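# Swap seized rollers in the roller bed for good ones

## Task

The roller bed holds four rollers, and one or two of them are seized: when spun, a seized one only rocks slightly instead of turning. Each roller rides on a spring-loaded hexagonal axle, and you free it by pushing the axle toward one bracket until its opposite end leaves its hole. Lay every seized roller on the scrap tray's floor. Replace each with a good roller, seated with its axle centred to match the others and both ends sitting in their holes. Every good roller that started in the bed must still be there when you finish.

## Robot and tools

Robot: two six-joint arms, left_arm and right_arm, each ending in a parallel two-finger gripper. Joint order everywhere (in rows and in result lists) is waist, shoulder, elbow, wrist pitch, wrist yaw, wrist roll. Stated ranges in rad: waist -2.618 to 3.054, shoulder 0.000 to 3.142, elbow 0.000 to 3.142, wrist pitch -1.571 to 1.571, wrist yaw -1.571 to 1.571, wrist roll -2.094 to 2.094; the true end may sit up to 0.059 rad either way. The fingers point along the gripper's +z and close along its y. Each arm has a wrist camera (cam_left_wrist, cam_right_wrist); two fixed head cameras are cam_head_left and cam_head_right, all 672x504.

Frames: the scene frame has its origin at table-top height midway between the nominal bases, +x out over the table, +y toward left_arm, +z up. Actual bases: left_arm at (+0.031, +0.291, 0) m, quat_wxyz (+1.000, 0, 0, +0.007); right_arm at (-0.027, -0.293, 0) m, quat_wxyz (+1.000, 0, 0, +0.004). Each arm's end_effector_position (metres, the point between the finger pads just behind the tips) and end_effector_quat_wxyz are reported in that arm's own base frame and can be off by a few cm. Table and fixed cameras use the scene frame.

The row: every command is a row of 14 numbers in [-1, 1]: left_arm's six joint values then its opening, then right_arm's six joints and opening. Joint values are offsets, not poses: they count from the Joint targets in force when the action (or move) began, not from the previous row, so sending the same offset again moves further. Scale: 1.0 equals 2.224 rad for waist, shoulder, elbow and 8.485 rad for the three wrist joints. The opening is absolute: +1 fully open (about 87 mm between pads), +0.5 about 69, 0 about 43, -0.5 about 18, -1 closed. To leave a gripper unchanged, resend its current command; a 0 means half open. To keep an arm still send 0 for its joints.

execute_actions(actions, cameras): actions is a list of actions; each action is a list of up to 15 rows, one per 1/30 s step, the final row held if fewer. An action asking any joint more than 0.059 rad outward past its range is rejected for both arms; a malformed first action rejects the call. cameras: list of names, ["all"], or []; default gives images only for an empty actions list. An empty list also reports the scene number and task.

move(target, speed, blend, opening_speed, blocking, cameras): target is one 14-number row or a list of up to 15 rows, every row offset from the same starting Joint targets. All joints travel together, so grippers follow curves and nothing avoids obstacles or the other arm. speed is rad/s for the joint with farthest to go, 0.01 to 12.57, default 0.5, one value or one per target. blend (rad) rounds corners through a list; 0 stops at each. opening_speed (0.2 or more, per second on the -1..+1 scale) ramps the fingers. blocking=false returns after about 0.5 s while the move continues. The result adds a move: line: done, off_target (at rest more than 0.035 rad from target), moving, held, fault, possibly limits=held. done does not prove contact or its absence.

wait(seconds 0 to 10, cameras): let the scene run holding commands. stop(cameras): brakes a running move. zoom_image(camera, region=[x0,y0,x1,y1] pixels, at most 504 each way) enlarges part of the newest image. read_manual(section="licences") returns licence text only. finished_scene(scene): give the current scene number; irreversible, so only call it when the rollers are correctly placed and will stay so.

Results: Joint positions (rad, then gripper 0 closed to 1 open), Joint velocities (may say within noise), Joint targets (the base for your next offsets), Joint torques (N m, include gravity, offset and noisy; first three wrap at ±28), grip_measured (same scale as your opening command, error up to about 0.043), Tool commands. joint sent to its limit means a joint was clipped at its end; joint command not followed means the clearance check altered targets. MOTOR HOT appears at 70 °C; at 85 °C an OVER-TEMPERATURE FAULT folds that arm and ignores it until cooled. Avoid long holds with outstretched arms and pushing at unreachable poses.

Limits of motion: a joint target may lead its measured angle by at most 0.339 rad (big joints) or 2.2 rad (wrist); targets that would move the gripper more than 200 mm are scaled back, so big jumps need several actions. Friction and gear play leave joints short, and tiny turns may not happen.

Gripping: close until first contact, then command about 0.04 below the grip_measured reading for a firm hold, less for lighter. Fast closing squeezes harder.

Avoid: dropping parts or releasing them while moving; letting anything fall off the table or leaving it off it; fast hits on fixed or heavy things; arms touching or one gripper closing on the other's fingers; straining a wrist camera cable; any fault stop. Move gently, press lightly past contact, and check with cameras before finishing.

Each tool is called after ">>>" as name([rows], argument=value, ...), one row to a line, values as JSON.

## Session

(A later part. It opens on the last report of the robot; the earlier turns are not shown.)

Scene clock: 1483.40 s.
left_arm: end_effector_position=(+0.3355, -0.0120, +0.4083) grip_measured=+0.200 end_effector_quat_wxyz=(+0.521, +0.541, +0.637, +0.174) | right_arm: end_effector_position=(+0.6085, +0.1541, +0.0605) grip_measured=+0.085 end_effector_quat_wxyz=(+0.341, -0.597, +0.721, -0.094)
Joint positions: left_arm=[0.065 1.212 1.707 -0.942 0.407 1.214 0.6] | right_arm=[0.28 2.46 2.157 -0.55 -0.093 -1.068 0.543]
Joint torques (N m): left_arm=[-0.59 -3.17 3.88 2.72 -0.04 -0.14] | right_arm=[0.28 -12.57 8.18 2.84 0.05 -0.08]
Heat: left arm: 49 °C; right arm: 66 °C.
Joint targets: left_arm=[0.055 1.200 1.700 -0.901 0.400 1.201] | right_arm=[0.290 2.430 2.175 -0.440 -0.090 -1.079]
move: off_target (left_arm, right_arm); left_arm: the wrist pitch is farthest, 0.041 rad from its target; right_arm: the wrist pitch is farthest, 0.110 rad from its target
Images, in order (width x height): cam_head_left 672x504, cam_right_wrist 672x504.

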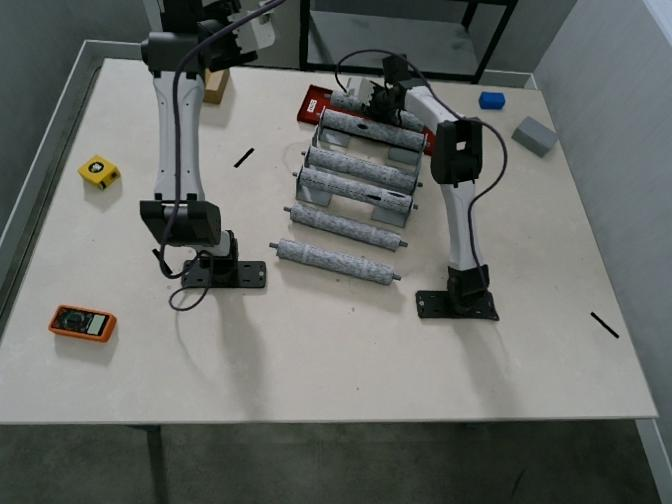

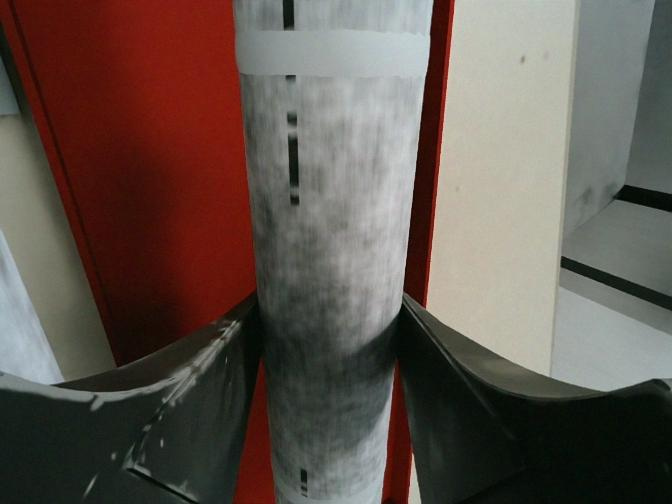

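>>> move(target=[0,0,0,0,0,0,0.2, 0,0,0,-0.0106,0,0,-0.1], speed=0.2, cameras=["cam_right_wrist","cam_head_right"])

>>> zoom_image(camera="cam_head_right", region=[300, 70, 470, 170])

Scene clock: 1497.67 s.
left_arm: end_effector_position=(+0.3355, -0.0120, +0.4083) grip_measured=+0.200 end_effector_quat_wxyz=(+0.521, +0.541, +0.637, +0.174) | right_arm: end_effector_position=(+0.6082, +0.1541, +0.0603) grip_measured=+0.085 end_effector_quat_wxyz=(+0.340, -0.597, +0.721, -0.094)
Joint positions: left_arm=[0.065 1.212 1.707 -0.942 0.407 1.214 0.6] | right_arm=[0.28 2.46 2.157 -0.551 -0.093 -1.068 0.543]
Joint torques (N m): left_arm=[-0.58 -3.18 3.89 2.71 -0.03 -0.14] | right_arm=[0.32 -12.56 8.24 1.85 0.01 -0.05]
Heat: left arm: 49 °C; right arm: 67 °C.
Joint targets: left_arm=[0.055 1.200 1.700 -0.901 0.400 1.201] | right_arm=[0.290 2.430 2.175 -0.530 -0.090 -1.079]
move: off_target (left_arm); left_arm: the wrist pitch is farthest, 0.041 rad from its target
Images, in order (width x height): cam_head_right 672x504, cam_right_wrist 672x504.

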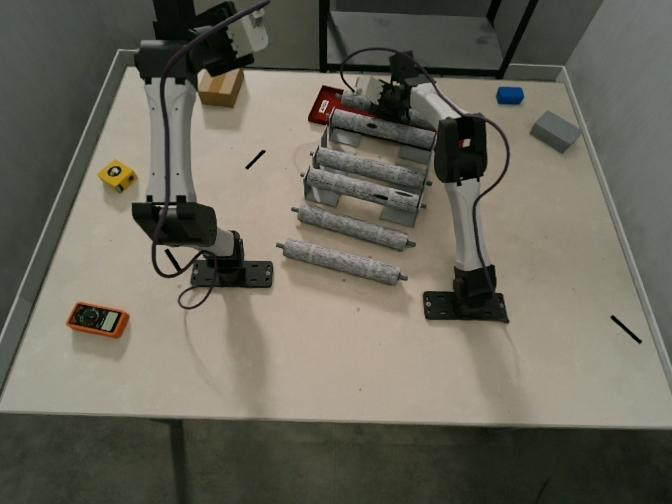

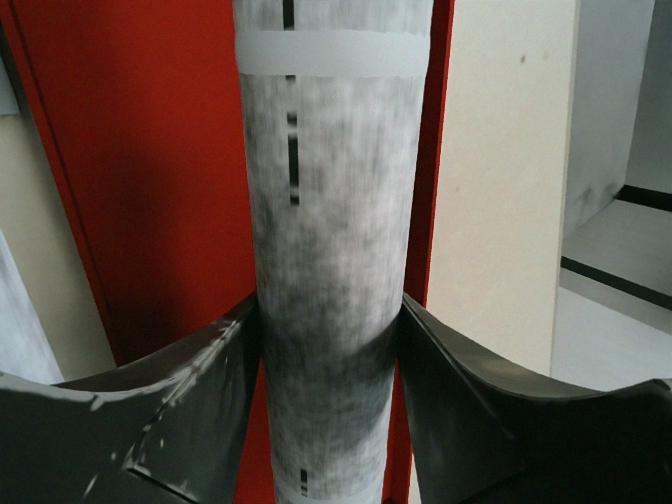

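Scaled by 2.965.

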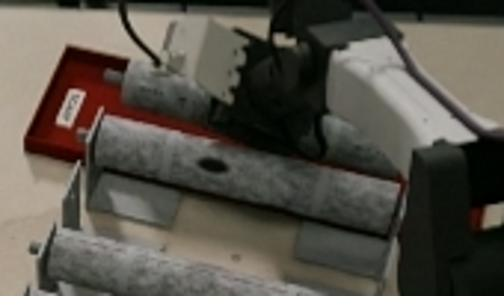

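>>> move(target=[0,0,0,0,0,0,0.2, 0,0,0,-0.0130,0,0,-0.1], speed=0.2, cameras=["cam_right_wrist"])

Scene clock: 1502.47 s.
left_arm: end_effector_position=(+0.3355, -0.0120, +0.4083) grip_measured=+0.200 end_effector_quat_wxyz=(+0.521, +0.541, +0.637, +0.174) | right_arm: end_effector_position=(+0.6061, +0.1534, +0.0587) grip_measured=+0.085 end_effector_quat_wxyz=(+0.335, -0.598, +0.722, -0.092)
Joint positions: left_arm=[0.065 1.212 1.707 -0.942 0.407 1.214 0.6] | right_arm=[0.28 2.46 2.157 -0.562 -0.093 -1.068 0.543]
Joint torques (N m): left_arm=[-0.58 -3.18 3.88 2.72 -0.04 -0.14] | right_arm=[0.2 -12.44 8.32 0.74 0.05 -0.05]
Heat: left arm: 49 °C; right arm: 68 °C.
Joint targets: left_arm=[0.055 1.200 1.700 -0.901 0.400 1.201] | right_arm=[0.290 2.430 2.175 -0.640 -0.090 -1.079]
move: off_target (left_arm, right_arm); left_arm: the wrist pitch is farthest, 0.041 rad from its target; right_arm: the wrist pitch is farthest, 0.078 rad from its target
Images, in order (width x height): cam_right_wrist 672x504.

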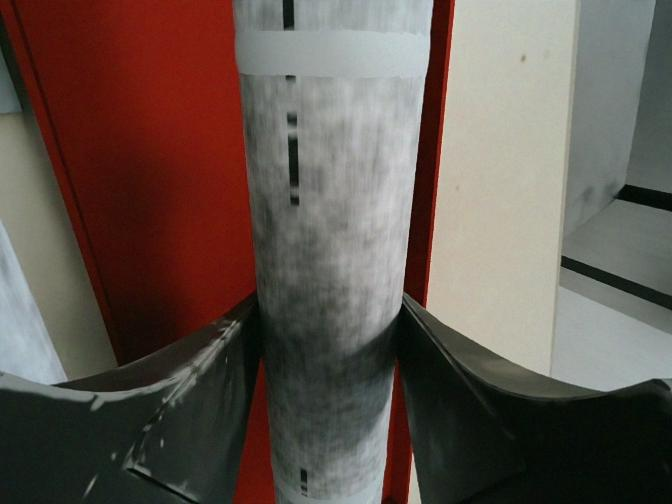

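>>> move(target=[0,0,0,0,0,0,0.2, 0,0,-0.035,-0.001,0,0,-0.1], speed=0.15, cameras=["cam_right_wrist","cam_head_right"])

>>> zoom_image(camera="cam_head_right", region=[300, 70, 470, 170])

Scene clock: 1509.13 s.
left_arm: end_effector_position=(+0.3355, -0.0120, +0.4083) grip_measured=+0.200 end_effector_quat_wxyz=(+0.521, +0.541, +0.637, +0.174) | right_arm: end_effector_position=(+0.6057, +0.1386, +0.0459) grip_measured=+0.084 end_effector_quat_wxyz=(+0.326, -0.588, +0.734, -0.101)
Joint positions: left_arm=[0.065 1.212 1.707 -0.942 0.407 1.214 0.6] | right_arm=[0.263 2.46 2.112 -0.53 -0.072 -1.062 0.542]
Joint torques (N m): left_arm=[-0.58 -3.18 3.88 2.71 -0.03 -0.14] | right_arm=[1.58 -12.49 5.24 0.35 -0.18 -0.05]
Heat: left arm: 49 °C; right arm: 68 °C.
Joint targets: left_arm=[0.055 1.200 1.700 -0.901 0.400 1.201] | right_arm=[0.290 2.430 2.098 -0.649 -0.090 -1.079]
move: off_target (left_arm, right_arm); left_arm: the wrist pitch is farthest, 0.041 rad from its target; right_arm: the wrist pitch is farthest, 0.118 rad from its target
Images, in order (width x height): cam_head_right 672x504, cam_right_wrist 672x504.

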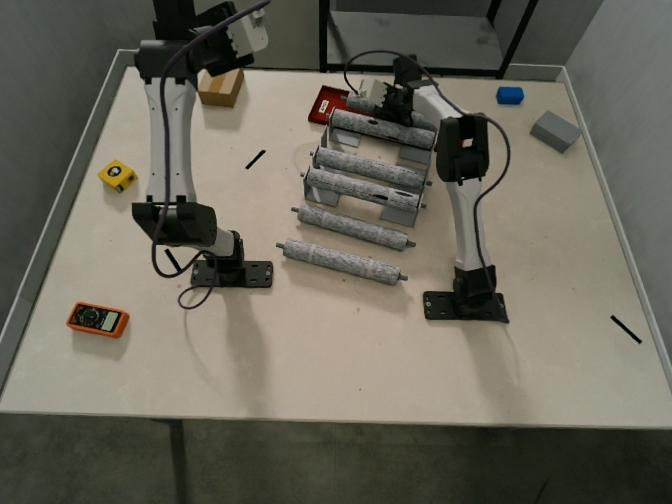

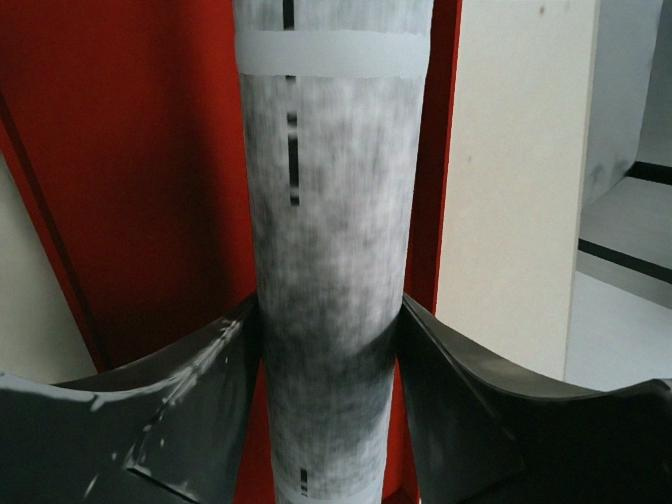

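Scaled by 2.965.

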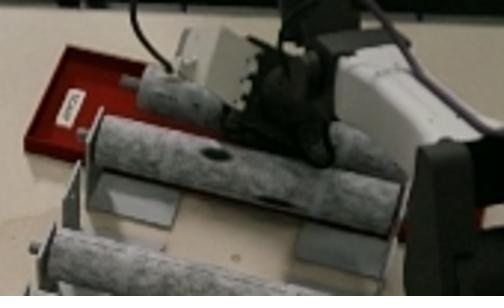

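>>> move([
  [0,0,0,0,0,0,0.2, -0.011,0,-0.006,0.007,0,0,-0.1],
  [0,0,0,0,0,0,0.2, -0.011,0,-0.006,0.007,0,0,0.35],
], speed=0.15, opening_speed=0.5, cameras=["cam_right_wrist","cam_head_right"])

>>> zoom_image(camera="cam_head_right", region=[300, 70, 470, 170])

Scene clock: 1520.77 s.
left_arm: end_effector_position=(+0.3355, -0.0120, +0.4083) grip_measured=+0.200 end_effector_quat_wxyz=(+0.521, +0.541, +0.637, +0.174) | right_arm: end_effector_position=(+0.6118, +0.1257, +0.0453) grip_measured=+0.349 end_effector_quat_wxyz=(+0.332, -0.580, +0.736, -0.110)
Joint positions: left_arm=[0.065 1.212 1.707 -0.942 0.407 1.214 0.6] | right_arm=[0.242 2.459 2.095 -0.496 -0.069 -1.068 0.674]
Joint torques (N m): left_arm=[-0.59 -3.19 3.89 2.71 -0.03 -0.14] | right_arm=[1.28 -12.46 5.63 0.6 -0.19 -0.03]
Heat: left arm: 49 °C; right arm: 69 °C.
Joint targets: left_arm=[0.055 1.200 1.700 -0.901 0.400 1.201] | right_arm=[0.265 2.430 2.084 -0.589 -0.090 -1.079]
move: off_target (left_arm, right_arm); target 2's new numbers were sent with right_arm's wrist pitch 0.069 rad from that target; left_arm: the wrist pitch is farthest, 0.041 rad from its target; right_arm: the wrist pitch is farthest, 0.093 rad from its target
Images, in order (width x height): cam_head_right 672x504, cam_right_wrist 672x504.

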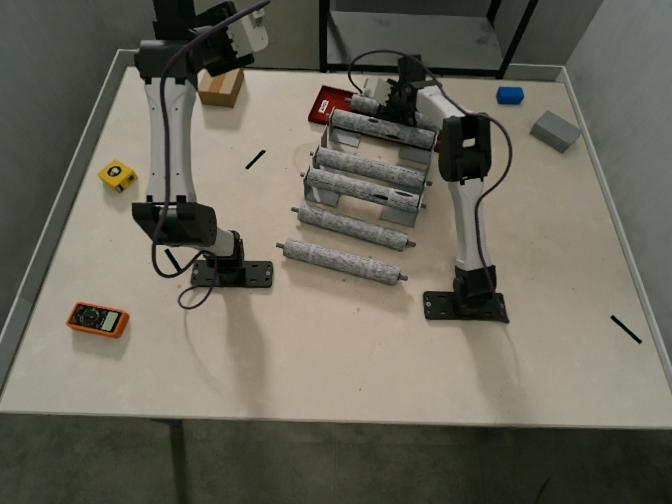

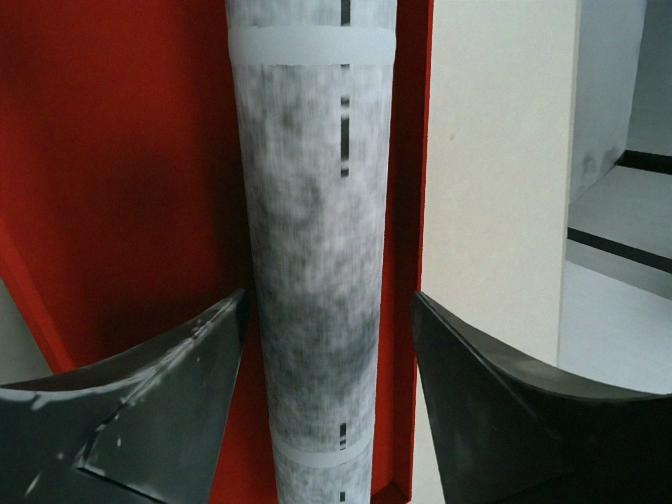

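Scaled by 2.965.

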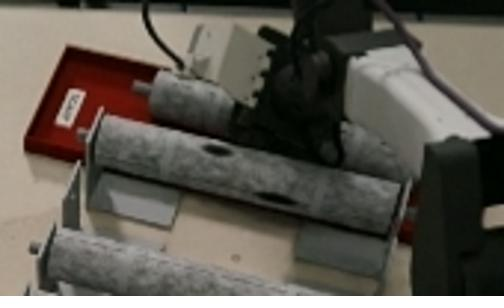

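>>> move([
  [0,0,0,0,0,0,0.2, -0.006,-0.045,0.0746,-0.0072,0,0,0.35],
  [0,0,0,0,0,0,0.2, -0.006,-0.1259,0.0971,-0.0425,0,0,0.35],
  [0,0,0,0,0,0,0.2, -0.029,-0.4182,-0.1277,-0.072,-0.013,0.0211,0.35],
], speed=[0.25,0.5,0.8], blend=0.05, cameras=["cam_head_left","cam_head_right"])

>>> zoom_image(camera="cam_head_right", region=[280, 70, 480, 300])

>>> zoom_image(camera="cam_head_left", region=[280, 70, 480, 300])

Scene clock: 1537.33 s.
left_arm: end_effector_position=(+0.3355, -0.0120, +0.4083) grip_measured=+0.200 end_effector_quat_wxyz=(+0.521, +0.541, +0.637, +0.174) | right_arm: end_effector_position=(+0.3553, +0.0698, +0.2900) grip_measured=+0.350 end_effector_quat_wxyz=(+0.336, -0.526, +0.780, -0.040)
Joint positions: left_arm=[0.065 1.212 1.707 -0.942 0.407 1.214 0.6] | right_arm=[0.202 1.518 1.802 -1.183 -0.172 -0.925 0.675]
Joint torques (N m): left_arm=[-0.58 -3.17 3.89 2.72 -0.04 -0.14] | right_arm=[-0.62 -5.34 5.42 1.38 -0.3 0.25]
Heat: left arm: 49 °C; right arm: 71 °C. Fold the right arm in close to its base, or ease its load, before you think long.
Joint targets: left_arm=[0.055 1.200 1.700 -0.901 0.400 1.201] | right_arm=[0.201 1.500 1.800 -1.200 -0.201 -0.900]
MOTOR HOT: the shoulder of the right arm reports 71 °C; the controller's stop level is 85 °C. To cool a motor, set the load down, stop pushing, or move to a pose that needs little force.
move: off_target (left_arm); left_arm: the wrist pitch is farthest, 0.041 rad from its target
Images, in order (width x height): cam_head_left 672x504, cam_head_right 672x504.

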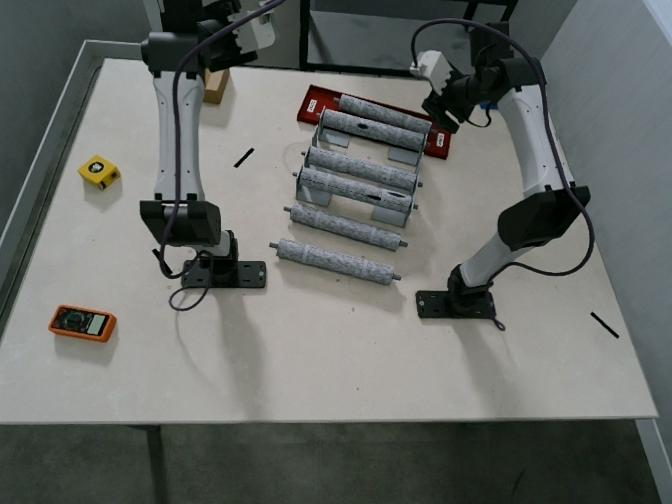

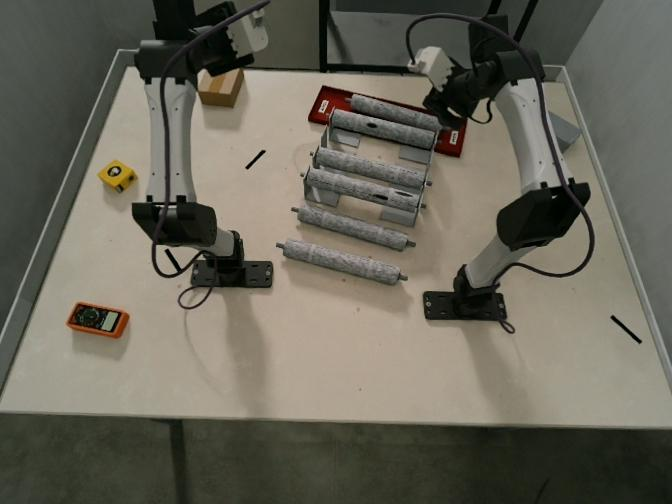

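Scaled by 2.191.

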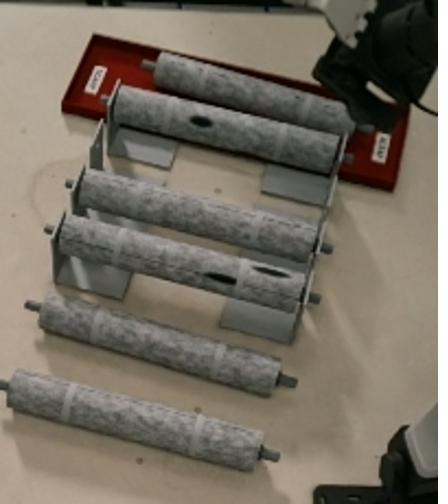

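Scaled by 2.191.

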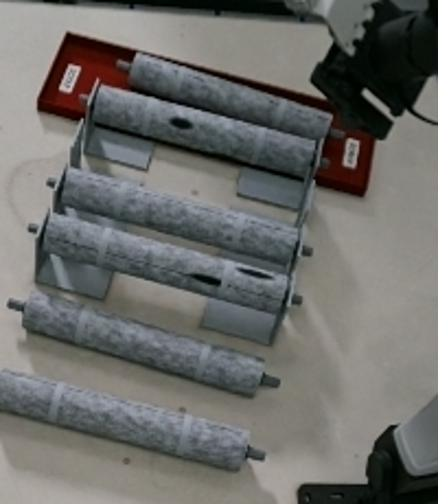

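>>> move(target=[0,0,0,0,0,0,0.2, 0.3031,0.0809,-0.1043,0.02,0.0035,0.0636,0.4], speed=0.6, cameras=["cam_right_wrist","cam_head_left"])

Scene clock: 1587.20 s.
left_arm: end_effector_position=(+0.3355, -0.0120, +0.4083) grip_measured=+0.200 end_effector_quat_wxyz=(+0.521, +0.541, +0.637, +0.174) | right_arm: end_effector_position=(+0.2170, +0.2828, +0.1628) grip_measured=+0.400 end_effector_quat_wxyz=(+0.164, -0.588, +0.781, +0.128)
Joint positions: left_arm=[0.065 1.212 1.707 -0.942 0.407 1.214 0.6] | right_arm=[0.875 1.678 1.568 -1.076 -0.172 -0.382 0.7]
Joint torques (N m): left_arm=[-0.61 -3.18 3.9 2.71 -0.03 -0.14] | right_arm=[-0.5 -5.14 6.13 1.65 0.01 0.18]
Heat: left arm: 50 °C; right arm: 59 °C.
Joint targets: left_arm=[0.055 1.200 1.700 -0.901 0.400 1.201] | right_arm=[0.875 1.680 1.568 -1.031 -0.171 -0.361]
MOTOR HOT: cleared for the motors of the right arm.
move: off_target (left_arm, right_arm); left_arm: the wrist pitch is farthest, 0.041 rad from its target; right_arm: the wrist pitch is farthest, 0.046 rad from its target
Images, in order (width x height): cam_head_left 672x504, cam_right_wrist 672x504.

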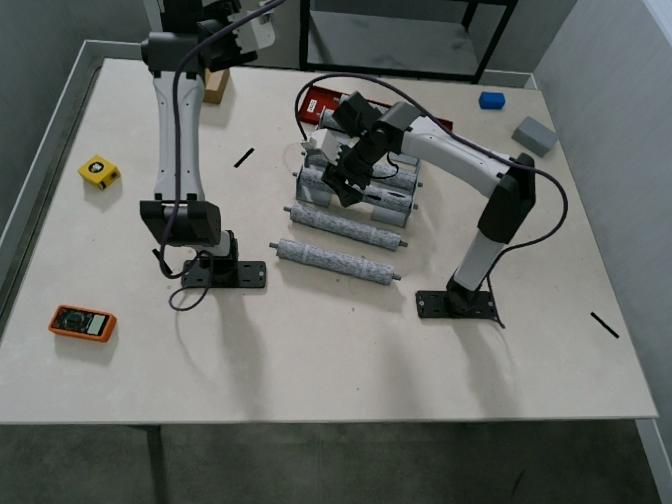

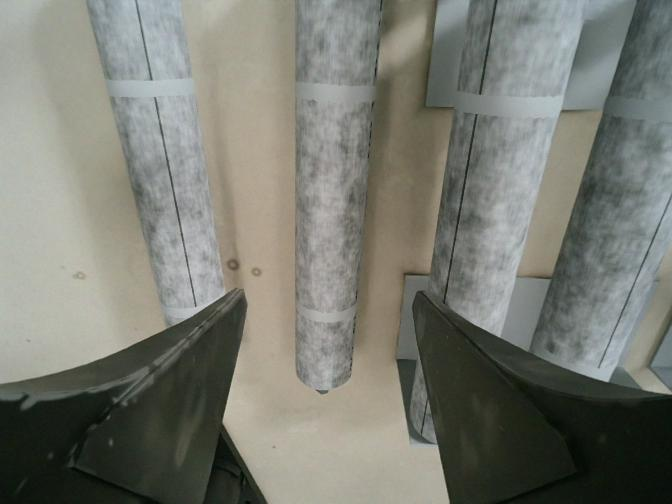

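>>> move(target=[0,0,0,0,0,0,0.2, 0.0045,0.018,-0.2014,0.0579,0.0019,0.0066,0.4], speed=0.35, cameras=["cam_right_wrist"])

Scene clock: 1635.53 s.
left_arm: end_effector_position=(+0.3355, -0.0120, +0.4083) grip_measured=+0.200 end_effector_quat_wxyz=(+0.521, +0.541, +0.637, +0.174) | right_arm: end_effector_position=(+0.2128, +0.2808, +0.0409) grip_measured=+0.400 end_effector_quat_wxyz=(+0.161, -0.566, +0.798, +0.132)
Joint positions: left_arm=[0.065 1.212 1.707 -0.942 0.407 1.214 0.6] | right_arm=[0.875 1.716 1.12 -0.588 -0.17 -0.325 0.7]
Joint torques (N m): left_arm=[-0.59 -3.18 3.88 2.72 -0.04 -0.14] | right_arm=[0.34 -5.05 5.9 1.69 0.13 0.22]
Heat: left arm: 50 °C; right arm: 53 °C.
Joint targets: left_arm=[0.055 1.200 1.700 -0.901 0.400 1.201] | right_arm=[0.885 1.720 1.120 -0.539 -0.155 -0.305]
move: off_target (left_arm, right_arm); left_arm: the wrist pitch is farthest, 0.041 rad from its target; right_arm: the wrist pitch is farthest, 0.049 rad from its target
Images, in order (width x height): cam_right_wrist 672x504.

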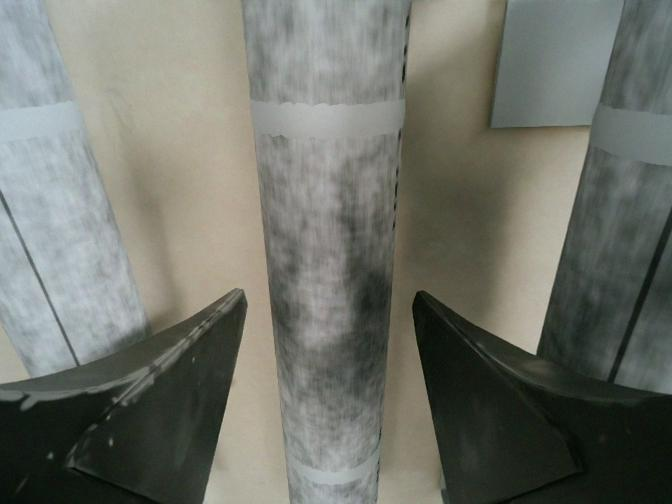

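>>> move(target=[0,0,0,0,0,0,0.2, 0,0.0157,-0.0292,0.0117,0,0,0.4], speed=0.2, cameras=["cam_right_wrist"])

Scene clock: 1661.83 s.
left_arm: end_effector_position=(+0.3355, -0.0120, +0.4083) grip_measured=+0.200 end_effector_quat_wxyz=(+0.521, +0.541, +0.637, +0.174) | right_arm: end_effector_position=(+0.2129, +0.2808, +0.0178) grip_measured=+0.400 end_effector_quat_wxyz=(+0.163, -0.566, +0.797, +0.133)
Joint positions: left_arm=[0.065 1.212 1.707 -0.942 0.407 1.214 0.6] | right_arm=[0.875 1.749 1.057 -0.489 -0.17 -0.325 0.7]
Joint torques (N m): left_arm=[-0.59 -3.18 3.88 2.71 -0.04 -0.14] | right_arm=[0.27 -5.09 5.57 1.72 0.13 0.2]
Heat: left arm: 50 °C; right arm: 52 °C.
Joint targets: left_arm=[0.055 1.200 1.700 -0.901 0.400 1.201] | right_arm=[0.885 1.754 1.055 -0.440 -0.155 -0.305]
move: off_target (left_arm, right_arm); left_arm: the wrist pitch is farthest, 0.041 rad from its target; right_arm: the wrist pitch is farthest, 0.049 rad from its target
Images, in order (width x height): cam_right_wrist 672x504.

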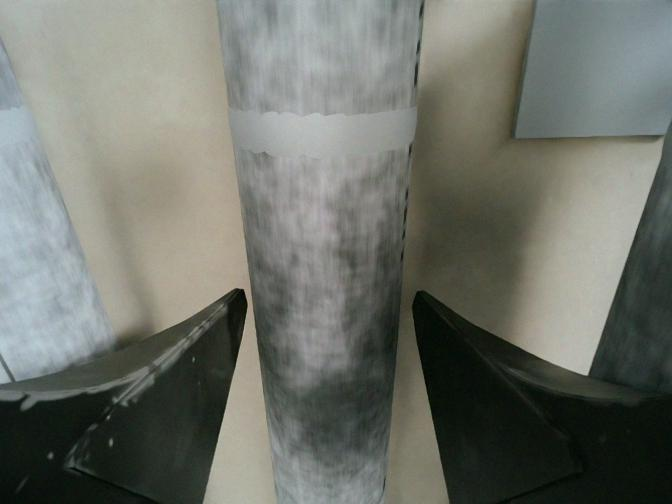

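>>> move(target=[0,0,0,0,0,0,0.2, -0.0085,-0.0297,-0.0225,0.0016,0,-0.0035,0.4], speed=0.2, cameras=["cam_right_wrist"])

Scene clock: 1689.93 s.
left_arm: end_effector_position=(+0.3355, -0.0120, +0.4083) grip_measured=+0.200 end_effector_quat_wxyz=(+0.521, +0.541, +0.637, +0.174) | right_arm: end_effector_position=(+0.2075, +0.2748, +0.0126) grip_measured=+0.400 end_effector_quat_wxyz=(+0.163, -0.566, +0.797, +0.132)
Joint positions: left_arm=[0.065 1.212 1.707 -0.942 0.407 1.214 0.6] | right_arm=[0.877 1.73 1.012 -0.464 -0.169 -0.325 0.7]
Joint torques (N m): left_arm=[-0.59 -3.17 3.89 2.72 -0.03 -0.14] | right_arm=[-0.62 -8.47 5.03 1.56 0.14 -0.09]
Heat: left arm: 50 °C; right arm: 51 °C.
Joint targets: left_arm=[0.055 1.200 1.700 -0.901 0.400 1.201] | right_arm=[0.866 1.688 1.005 -0.426 -0.155 -0.334]
move: off_target (left_arm, right_arm); left_arm: the wrist pitch is farthest, 0.041 rad from its target; right_arm: the shoulder is farthest, 0.042 rad from its target
Images, in order (width x height): cam_right_wrist 672x504.

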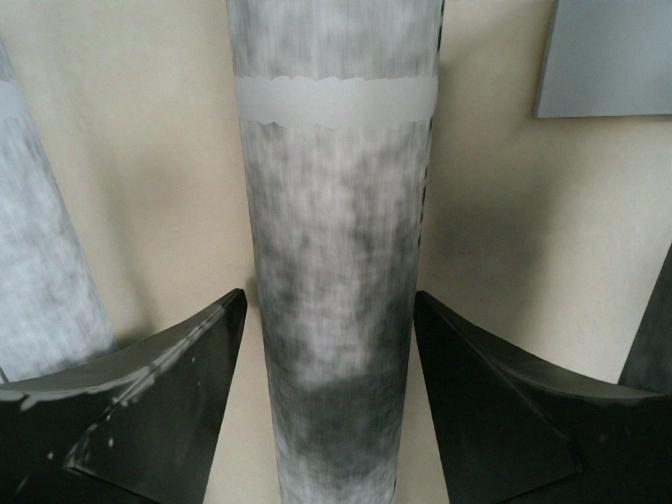

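>>> move(target=[0,0,0,0,0,0,0.2, -0.005,-0.009,0.0,-0.0012,0,0,0.4], speed=0.2, cameras=["cam_right_wrist"])

Scene clock: 1700.10 s.
left_arm: end_effector_position=(+0.3355, -0.0120, +0.4083) grip_measured=+0.200 end_effector_quat_wxyz=(+0.521, +0.541, +0.637, +0.174) | right_arm: end_effector_position=(+0.2125, +0.2709, +0.0168) grip_measured=+0.400 end_effector_quat_wxyz=(+0.170, -0.559, +0.801, +0.132)
Joint positions: left_arm=[0.065 1.212 1.707 -0.942 0.407 1.214 0.6] | right_arm=[0.858 1.713 1.008 -0.464 -0.169 -0.325 0.7]
Joint torques (N m): left_arm=[-0.58 -3.19 3.88 2.71 -0.04 -0.14] | right_arm=[-0.58 -8.59 5.52 1.5 0.13 -0.08]
Heat: left arm: 50 °C; right arm: 51 °C.
Joint targets: left_arm=[0.055 1.200 1.700 -0.901 0.400 1.201] | right_arm=[0.855 1.668 1.005 -0.437 -0.155 -0.334]
move: off_target (left_arm, right_arm); left_arm: the wrist pitch is farthest, 0.041 rad from its target; right_arm: the shoulder is farthest, 0.045 rad from its target
Images, in order (width x height): cam_right_wrist 672x504.

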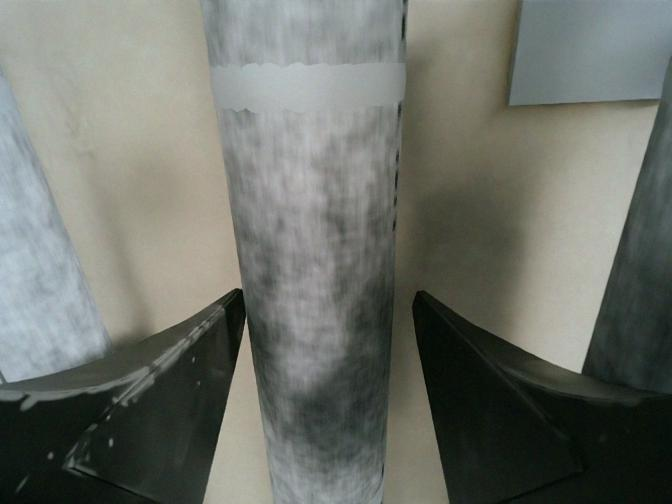

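>>> move([
  [0,0,0,0,0,0,0.2, 0.0076,-0.0027,0,0,0,-0.0031,0.4],
  [0,0,0,0,0,0,0.2, 0.0076,-0.0027,0,0,0,-0.0031,0.0],
], speed=0.2, opening_speed=0.4, cameras=["cam_right_wrist"])

Scene clock: 1711.80 s.
left_arm: end_effector_position=(+0.3355, -0.0120, +0.4083) grip_measured=+0.200 end_effector_quat_wxyz=(+0.521, +0.541, +0.637, +0.174) | right_arm: end_effector_position=(+0.2117, +0.2726, +0.0187) grip_measured=+0.087 end_effector_quat_wxyz=(+0.174, -0.568, +0.794, +0.131)
Joint positions: left_arm=[0.065 1.212 1.707 -0.942 0.407 1.214 0.6] | right_arm=[0.866 1.707 1.008 -0.464 -0.167 -0.342 0.544]
Joint torques (N m): left_arm=[-0.58 -3.18 3.86 2.72 -0.04 -0.14] | right_arm=[0.35 -8.62 5.5 1.49 0.11 -0.11]
Heat: left arm: 50 °C; right arm: 52 °C.
Joint targets: left_arm=[0.055 1.200 1.700 -0.901 0.400 1.201] | right_arm=[0.872 1.662 1.005 -0.437 -0.155 -0.361]
move: off_target (left_arm, right_arm); target 2's new numbers were sent with right_arm's shoulder 0.051 rad from that target; left_arm: the wrist pitch is farthest, 0.041 rad from its target; right_arm: the shoulder is farthest, 0.045 rad from its target
Images, in order (width x height): cam_right_wrist 672x504.

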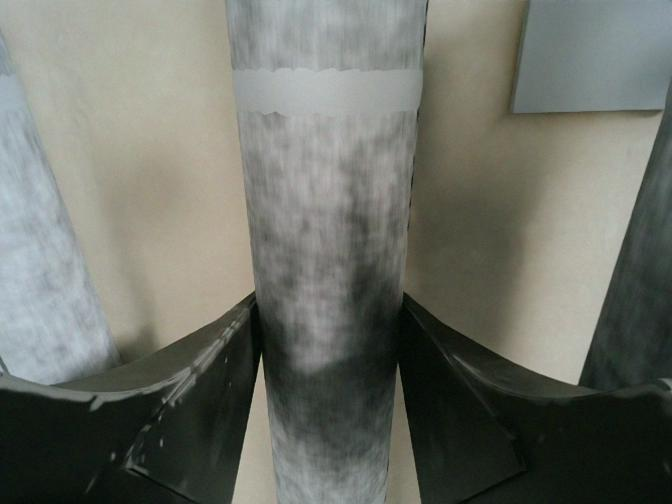

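>>> move([
  [0,0,0,0,0,0,0.2, 0,0.0081,0.2945,-0.0722,0,0,-0.05],
  [0,0,0,0,0,0,0.2, -0.2248,0.2936,0.6844,-0.1147,-0.0224,-0.0553,-0.05],
], speed=0.4, blend=0.05, cameras=["cam_right_wrist","cam_head_left","cam_head_right"])

Scene clock: 1746.27 s.
left_arm: end_effector_position=(+0.3355, -0.0120, +0.4083) grip_measured=+0.200 end_effector_quat_wxyz=(+0.521, +0.541, +0.637, +0.174) | right_arm: end_effector_position=(+0.4376, +0.1918, +0.1371) grip_measured=+0.087 end_effector_quat_wxyz=(+0.154, -0.560, +0.806, +0.114)
Joint positions: left_arm=[0.065 1.212 1.707 -0.942 0.407 1.214 0.6] | right_arm=[0.367 2.345 2.448 -1.42 -0.293 -0.809 0.544]
Joint torques (N m): left_arm=[-0.59 -3.18 3.89 2.71 -0.04 -0.14] | right_arm=[0.31 -11.04 12.64 0.97 -0.56 -0.13]
Heat: left arm: 51 °C; right arm: 53 °C.
Joint targets: left_arm=[0.055 1.200 1.700 -0.901 0.400 1.201] | right_arm=[0.372 2.315 2.528 -1.410 -0.345 -0.830]
move: off_target (left_arm, right_arm); left_arm: the wrist pitch is farthest, 0.041 rad from its target; right_arm: the elbow is farthest, 0.079 rad from its target
Images, in order (width x height): cam_head_left 672x504, cam_head_right 672x504, cam_right_wrist 672x504.

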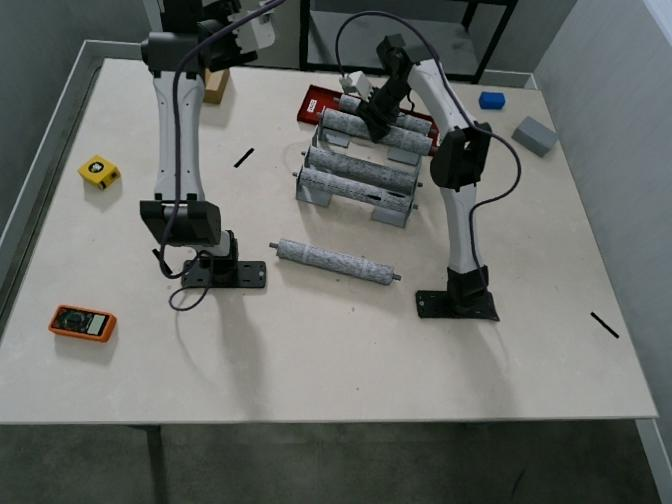

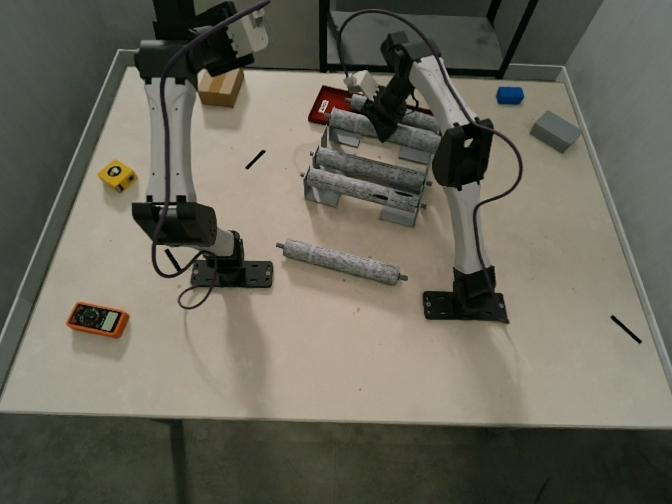

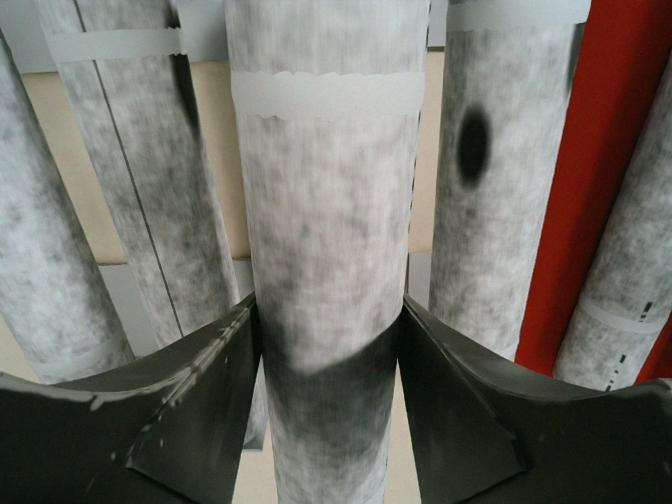

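>>> zoom_image(camera="cam_head_left", region=[290, 70, 460, 220])

>>> zoom_image(camera="cam_head_right", region=[300, 80, 470, 230])

Scaled by 2.965.

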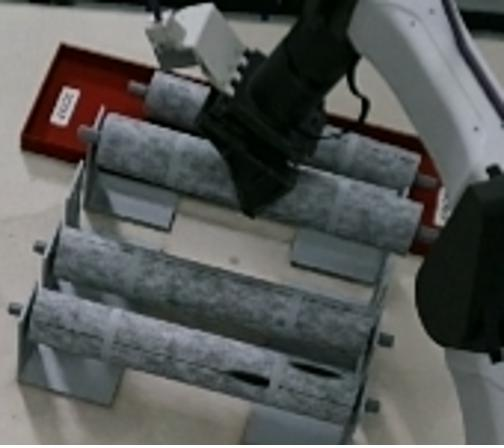

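Scaled by 2.965.

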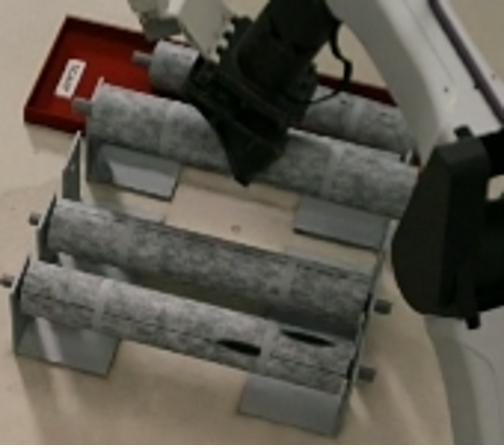

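>>> move([
  [0,0,0,0,0,0,0.2, 0.0027,0,0,0,-0.0065,-0.0042,-0.05],
  [0,0,0,0,0,0,0.2, 0.0027,-0.0292,-0.1205,0.0232,-0.0065,-0.0042,-0.05],
], speed=0.2, blend=0.02, cameras=["cam_right_wrist","cam_head_left","cam_head_right"])

>>> zoom_image(camera="cam_head_left", region=[290, 70, 460, 220])

>>> zoom_image(camera="cam_head_right", region=[300, 80, 470, 230])

Scene clock: 1806.30 s.
left_arm: end_effector_position=(+0.3355, -0.0120, +0.4083) grip_measured=+0.200 end_effector_quat_wxyz=(+0.521, +0.541, +0.637, +0.174) | right_arm: end_effector_position=(+0.4303, +0.2019, +0.1028) grip_measured=+0.087 end_effector_quat_wxyz=(+0.145, -0.575, +0.792, +0.147)
Joint positions: left_arm=[0.065 1.212 1.707 -0.942 0.407 1.214 0.6] | right_arm=[0.37 2.319 2.259 -1.295 -0.359 -0.847 0.544]
Joint torques (N m): left_arm=[-0.59 -3.18 3.88 2.72 -0.03 -0.14] | right_arm=[0.18 -14.2 5.78 1.71 -0.52 -0.09]
Heat: left arm: 51 °C; right arm: 68 °C.
Joint targets: left_arm=[0.055 1.200 1.700 -0.901 0.400 1.201] | right_arm=[0.378 2.251 2.259 -1.213 -0.400 -0.866]
move: off_target (left_arm, right_arm); left_arm: the wrist pitch is farthest, 0.041 rad from its target; right_arm: the wrist pitch is farthest, 0.082 rad from its target
Images, in order (width x height): cam_head_left 672x504, cam_head_right 672x504, cam_right_wrist 672x504.

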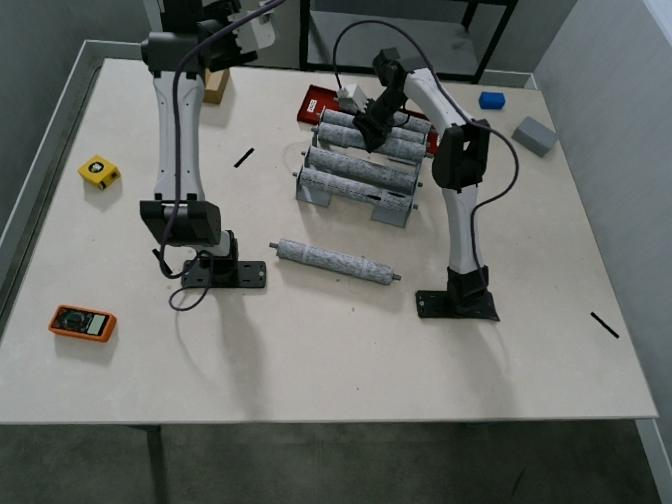

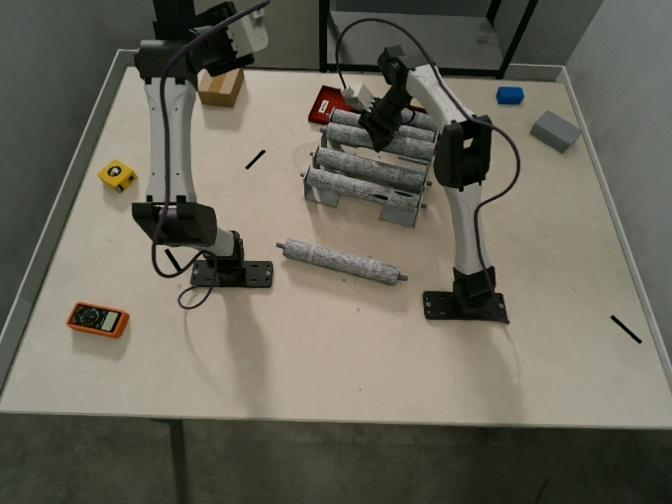

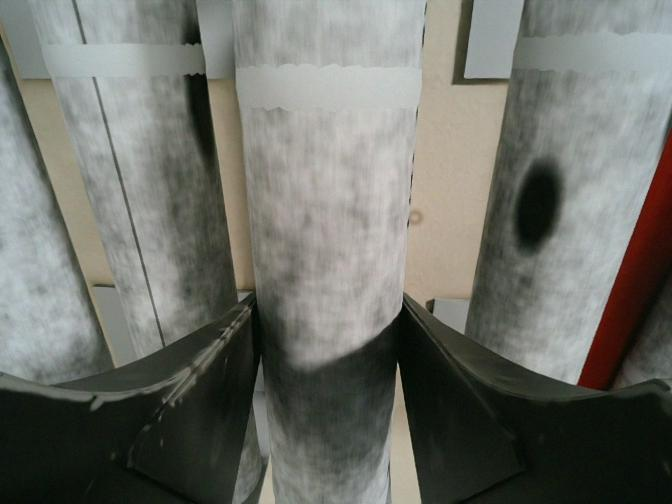

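Scaled by 2.965.

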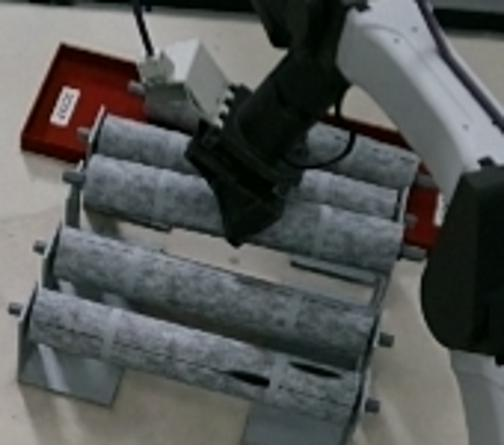

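Scaled by 2.965.

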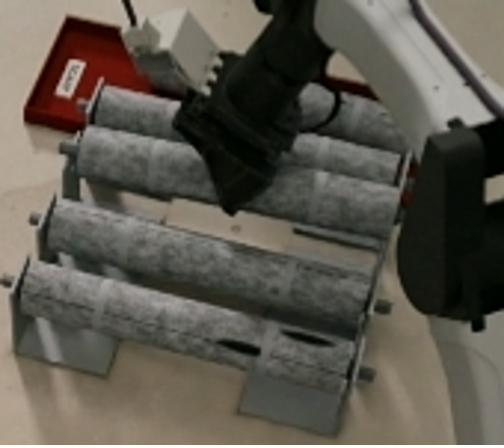

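>>> move(target=[0,0,0,0,0,0,0.2, 0,0.0211,-0.0207,0.008,0,0,-0.05], speed=0.15, cameras=["cam_right_wrist","cam_head_left","cam_head_right"])

>>> zoom_image(camera="cam_head_left", region=[290, 90, 440, 190])

>>> zoom_image(camera="cam_head_right", region=[300, 90, 450, 190])

Scene clock: 1820.27 s.
left_arm: end_effector_position=(+0.3355, -0.0120, +0.4083) grip_measured=+0.200 end_effector_quat_wxyz=(+0.521, +0.541, +0.637, +0.174) | right_arm: end_effector_position=(+0.4308, +0.2019, +0.1007) grip_measured=+0.087 end_effector_quat_wxyz=(+0.149, -0.574, +0.791, +0.150)
Joint positions: left_arm=[0.065 1.212 1.707 -0.942 0.407 1.214 0.6] | right_arm=[0.367 2.31 2.233 -1.272 -0.367 -0.847 0.544]
Joint torques (N m): left_arm=[-0.59 -3.17 3.88 2.71 -0.03 -0.14] | right_arm=[0.29 -9.92 4 2.22 -0.42 -0.1]
Heat: left arm: 51 °C; right arm: 67 °C.
Joint targets: left_arm=[0.055 1.200 1.700 -0.901 0.400 1.201] | right_arm=[0.378 2.297 2.213 -1.145 -0.400 -0.866]
move: off_target (left_arm, right_arm); left_arm: the wrist pitch is farthest, 0.041 rad from its target; right_arm: the wrist pitch is farthest, 0.127 rad from its target
Images, in order (width x height): cam_head_left 672x504, cam_head_right 672x504, cam_right_wrist 672x504.

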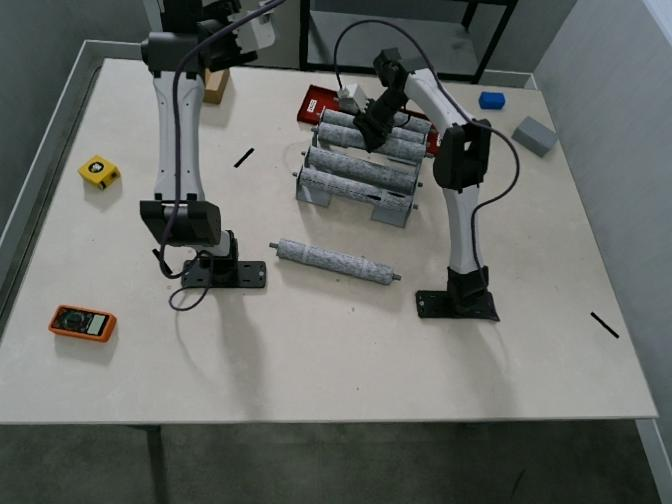

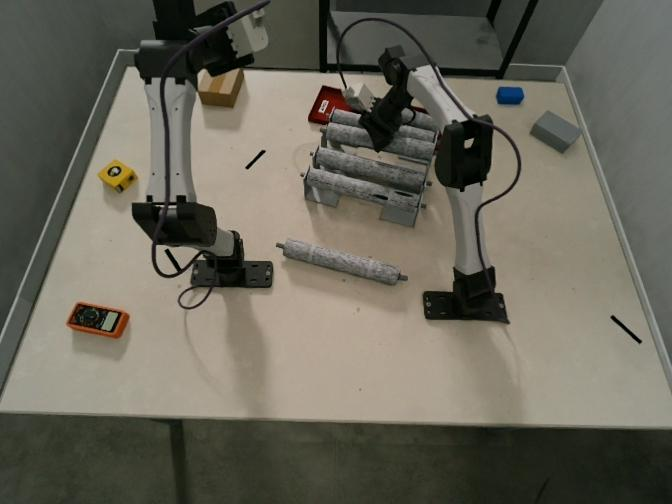

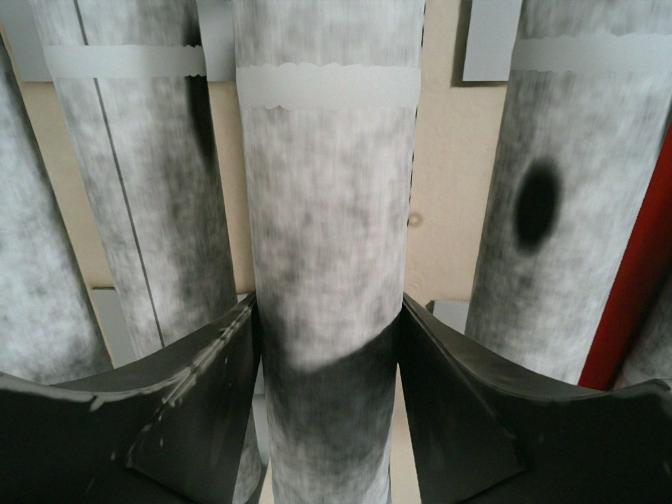

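Scaled by 3.360.

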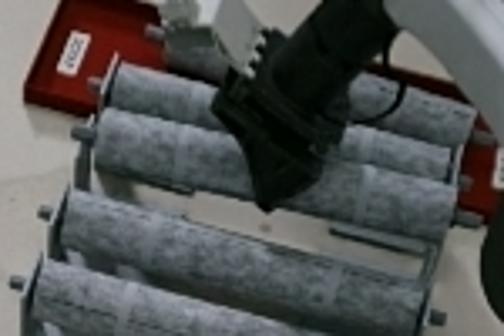

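Scaled by 3.360.

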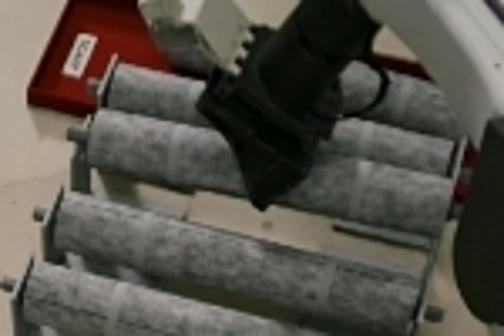

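>>> zoom_image(camera="cam_head_left", region=[305, 110, 355, 160])

>>> zoom_image(camera="cam_head_left", region=[405, 130, 445, 170])

Scaled by 10.080.

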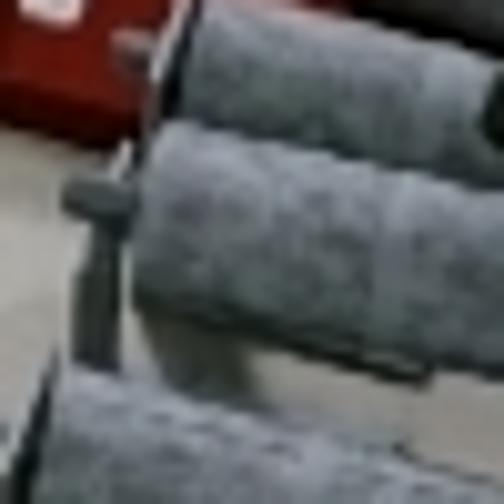

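Scaled by 12.600.

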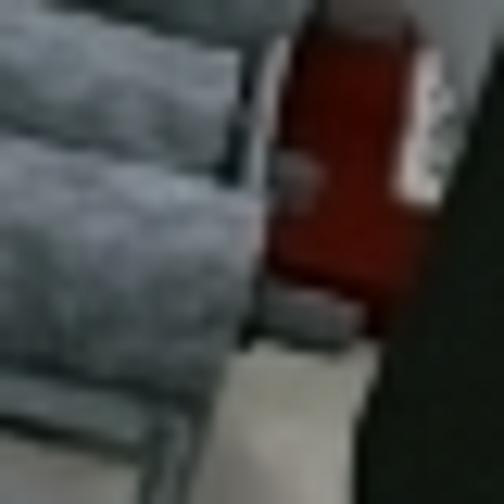

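>>> move(target=[0,0,0,0,0,0,0.2, 0,0,-0.009,0.0,-0.003,0,-0.05], speed=0.15)

Scene clock: 1837.83 s.
left_arm: end_effector_position=(+0.3355, -0.0120, +0.4083) grip_measured=+0.200 end_effector_quat_wxyz=(+0.521, +0.541, +0.637, +0.174) | right_arm: end_effector_position=(+0.4304, +0.2030, +0.1006) grip_measured=+0.087 end_effector_quat_wxyz=(+0.152, -0.574, +0.789, +0.154)
Joint positions: left_arm=[0.065 1.212 1.707 -0.942 0.407 1.214 0.6] | right_arm=[0.366 2.302 2.218 -1.26 -0.377 -0.849 0.543]
Joint torques (N m): left_arm=[-0.59 -3.18 3.89 2.71 -0.04 -0.14] | right_arm=[0.44 -9.22 3.66 2.07 -0.58 -0.11]
Heat: left arm: 51 °C; right arm: 67 °C.
Joint targets: left_arm=[0.055 1.200 1.700 -0.901 0.400 1.201] | right_arm=[0.378 2.297 2.193 -1.145 -0.426 -0.866]
move: off_target (left_arm, right_arm); left_arm: the wrist pitch is farthest, 0.041 rad from its target; right_arm: the wrist pitch is farthest, 0.115 rad from its target


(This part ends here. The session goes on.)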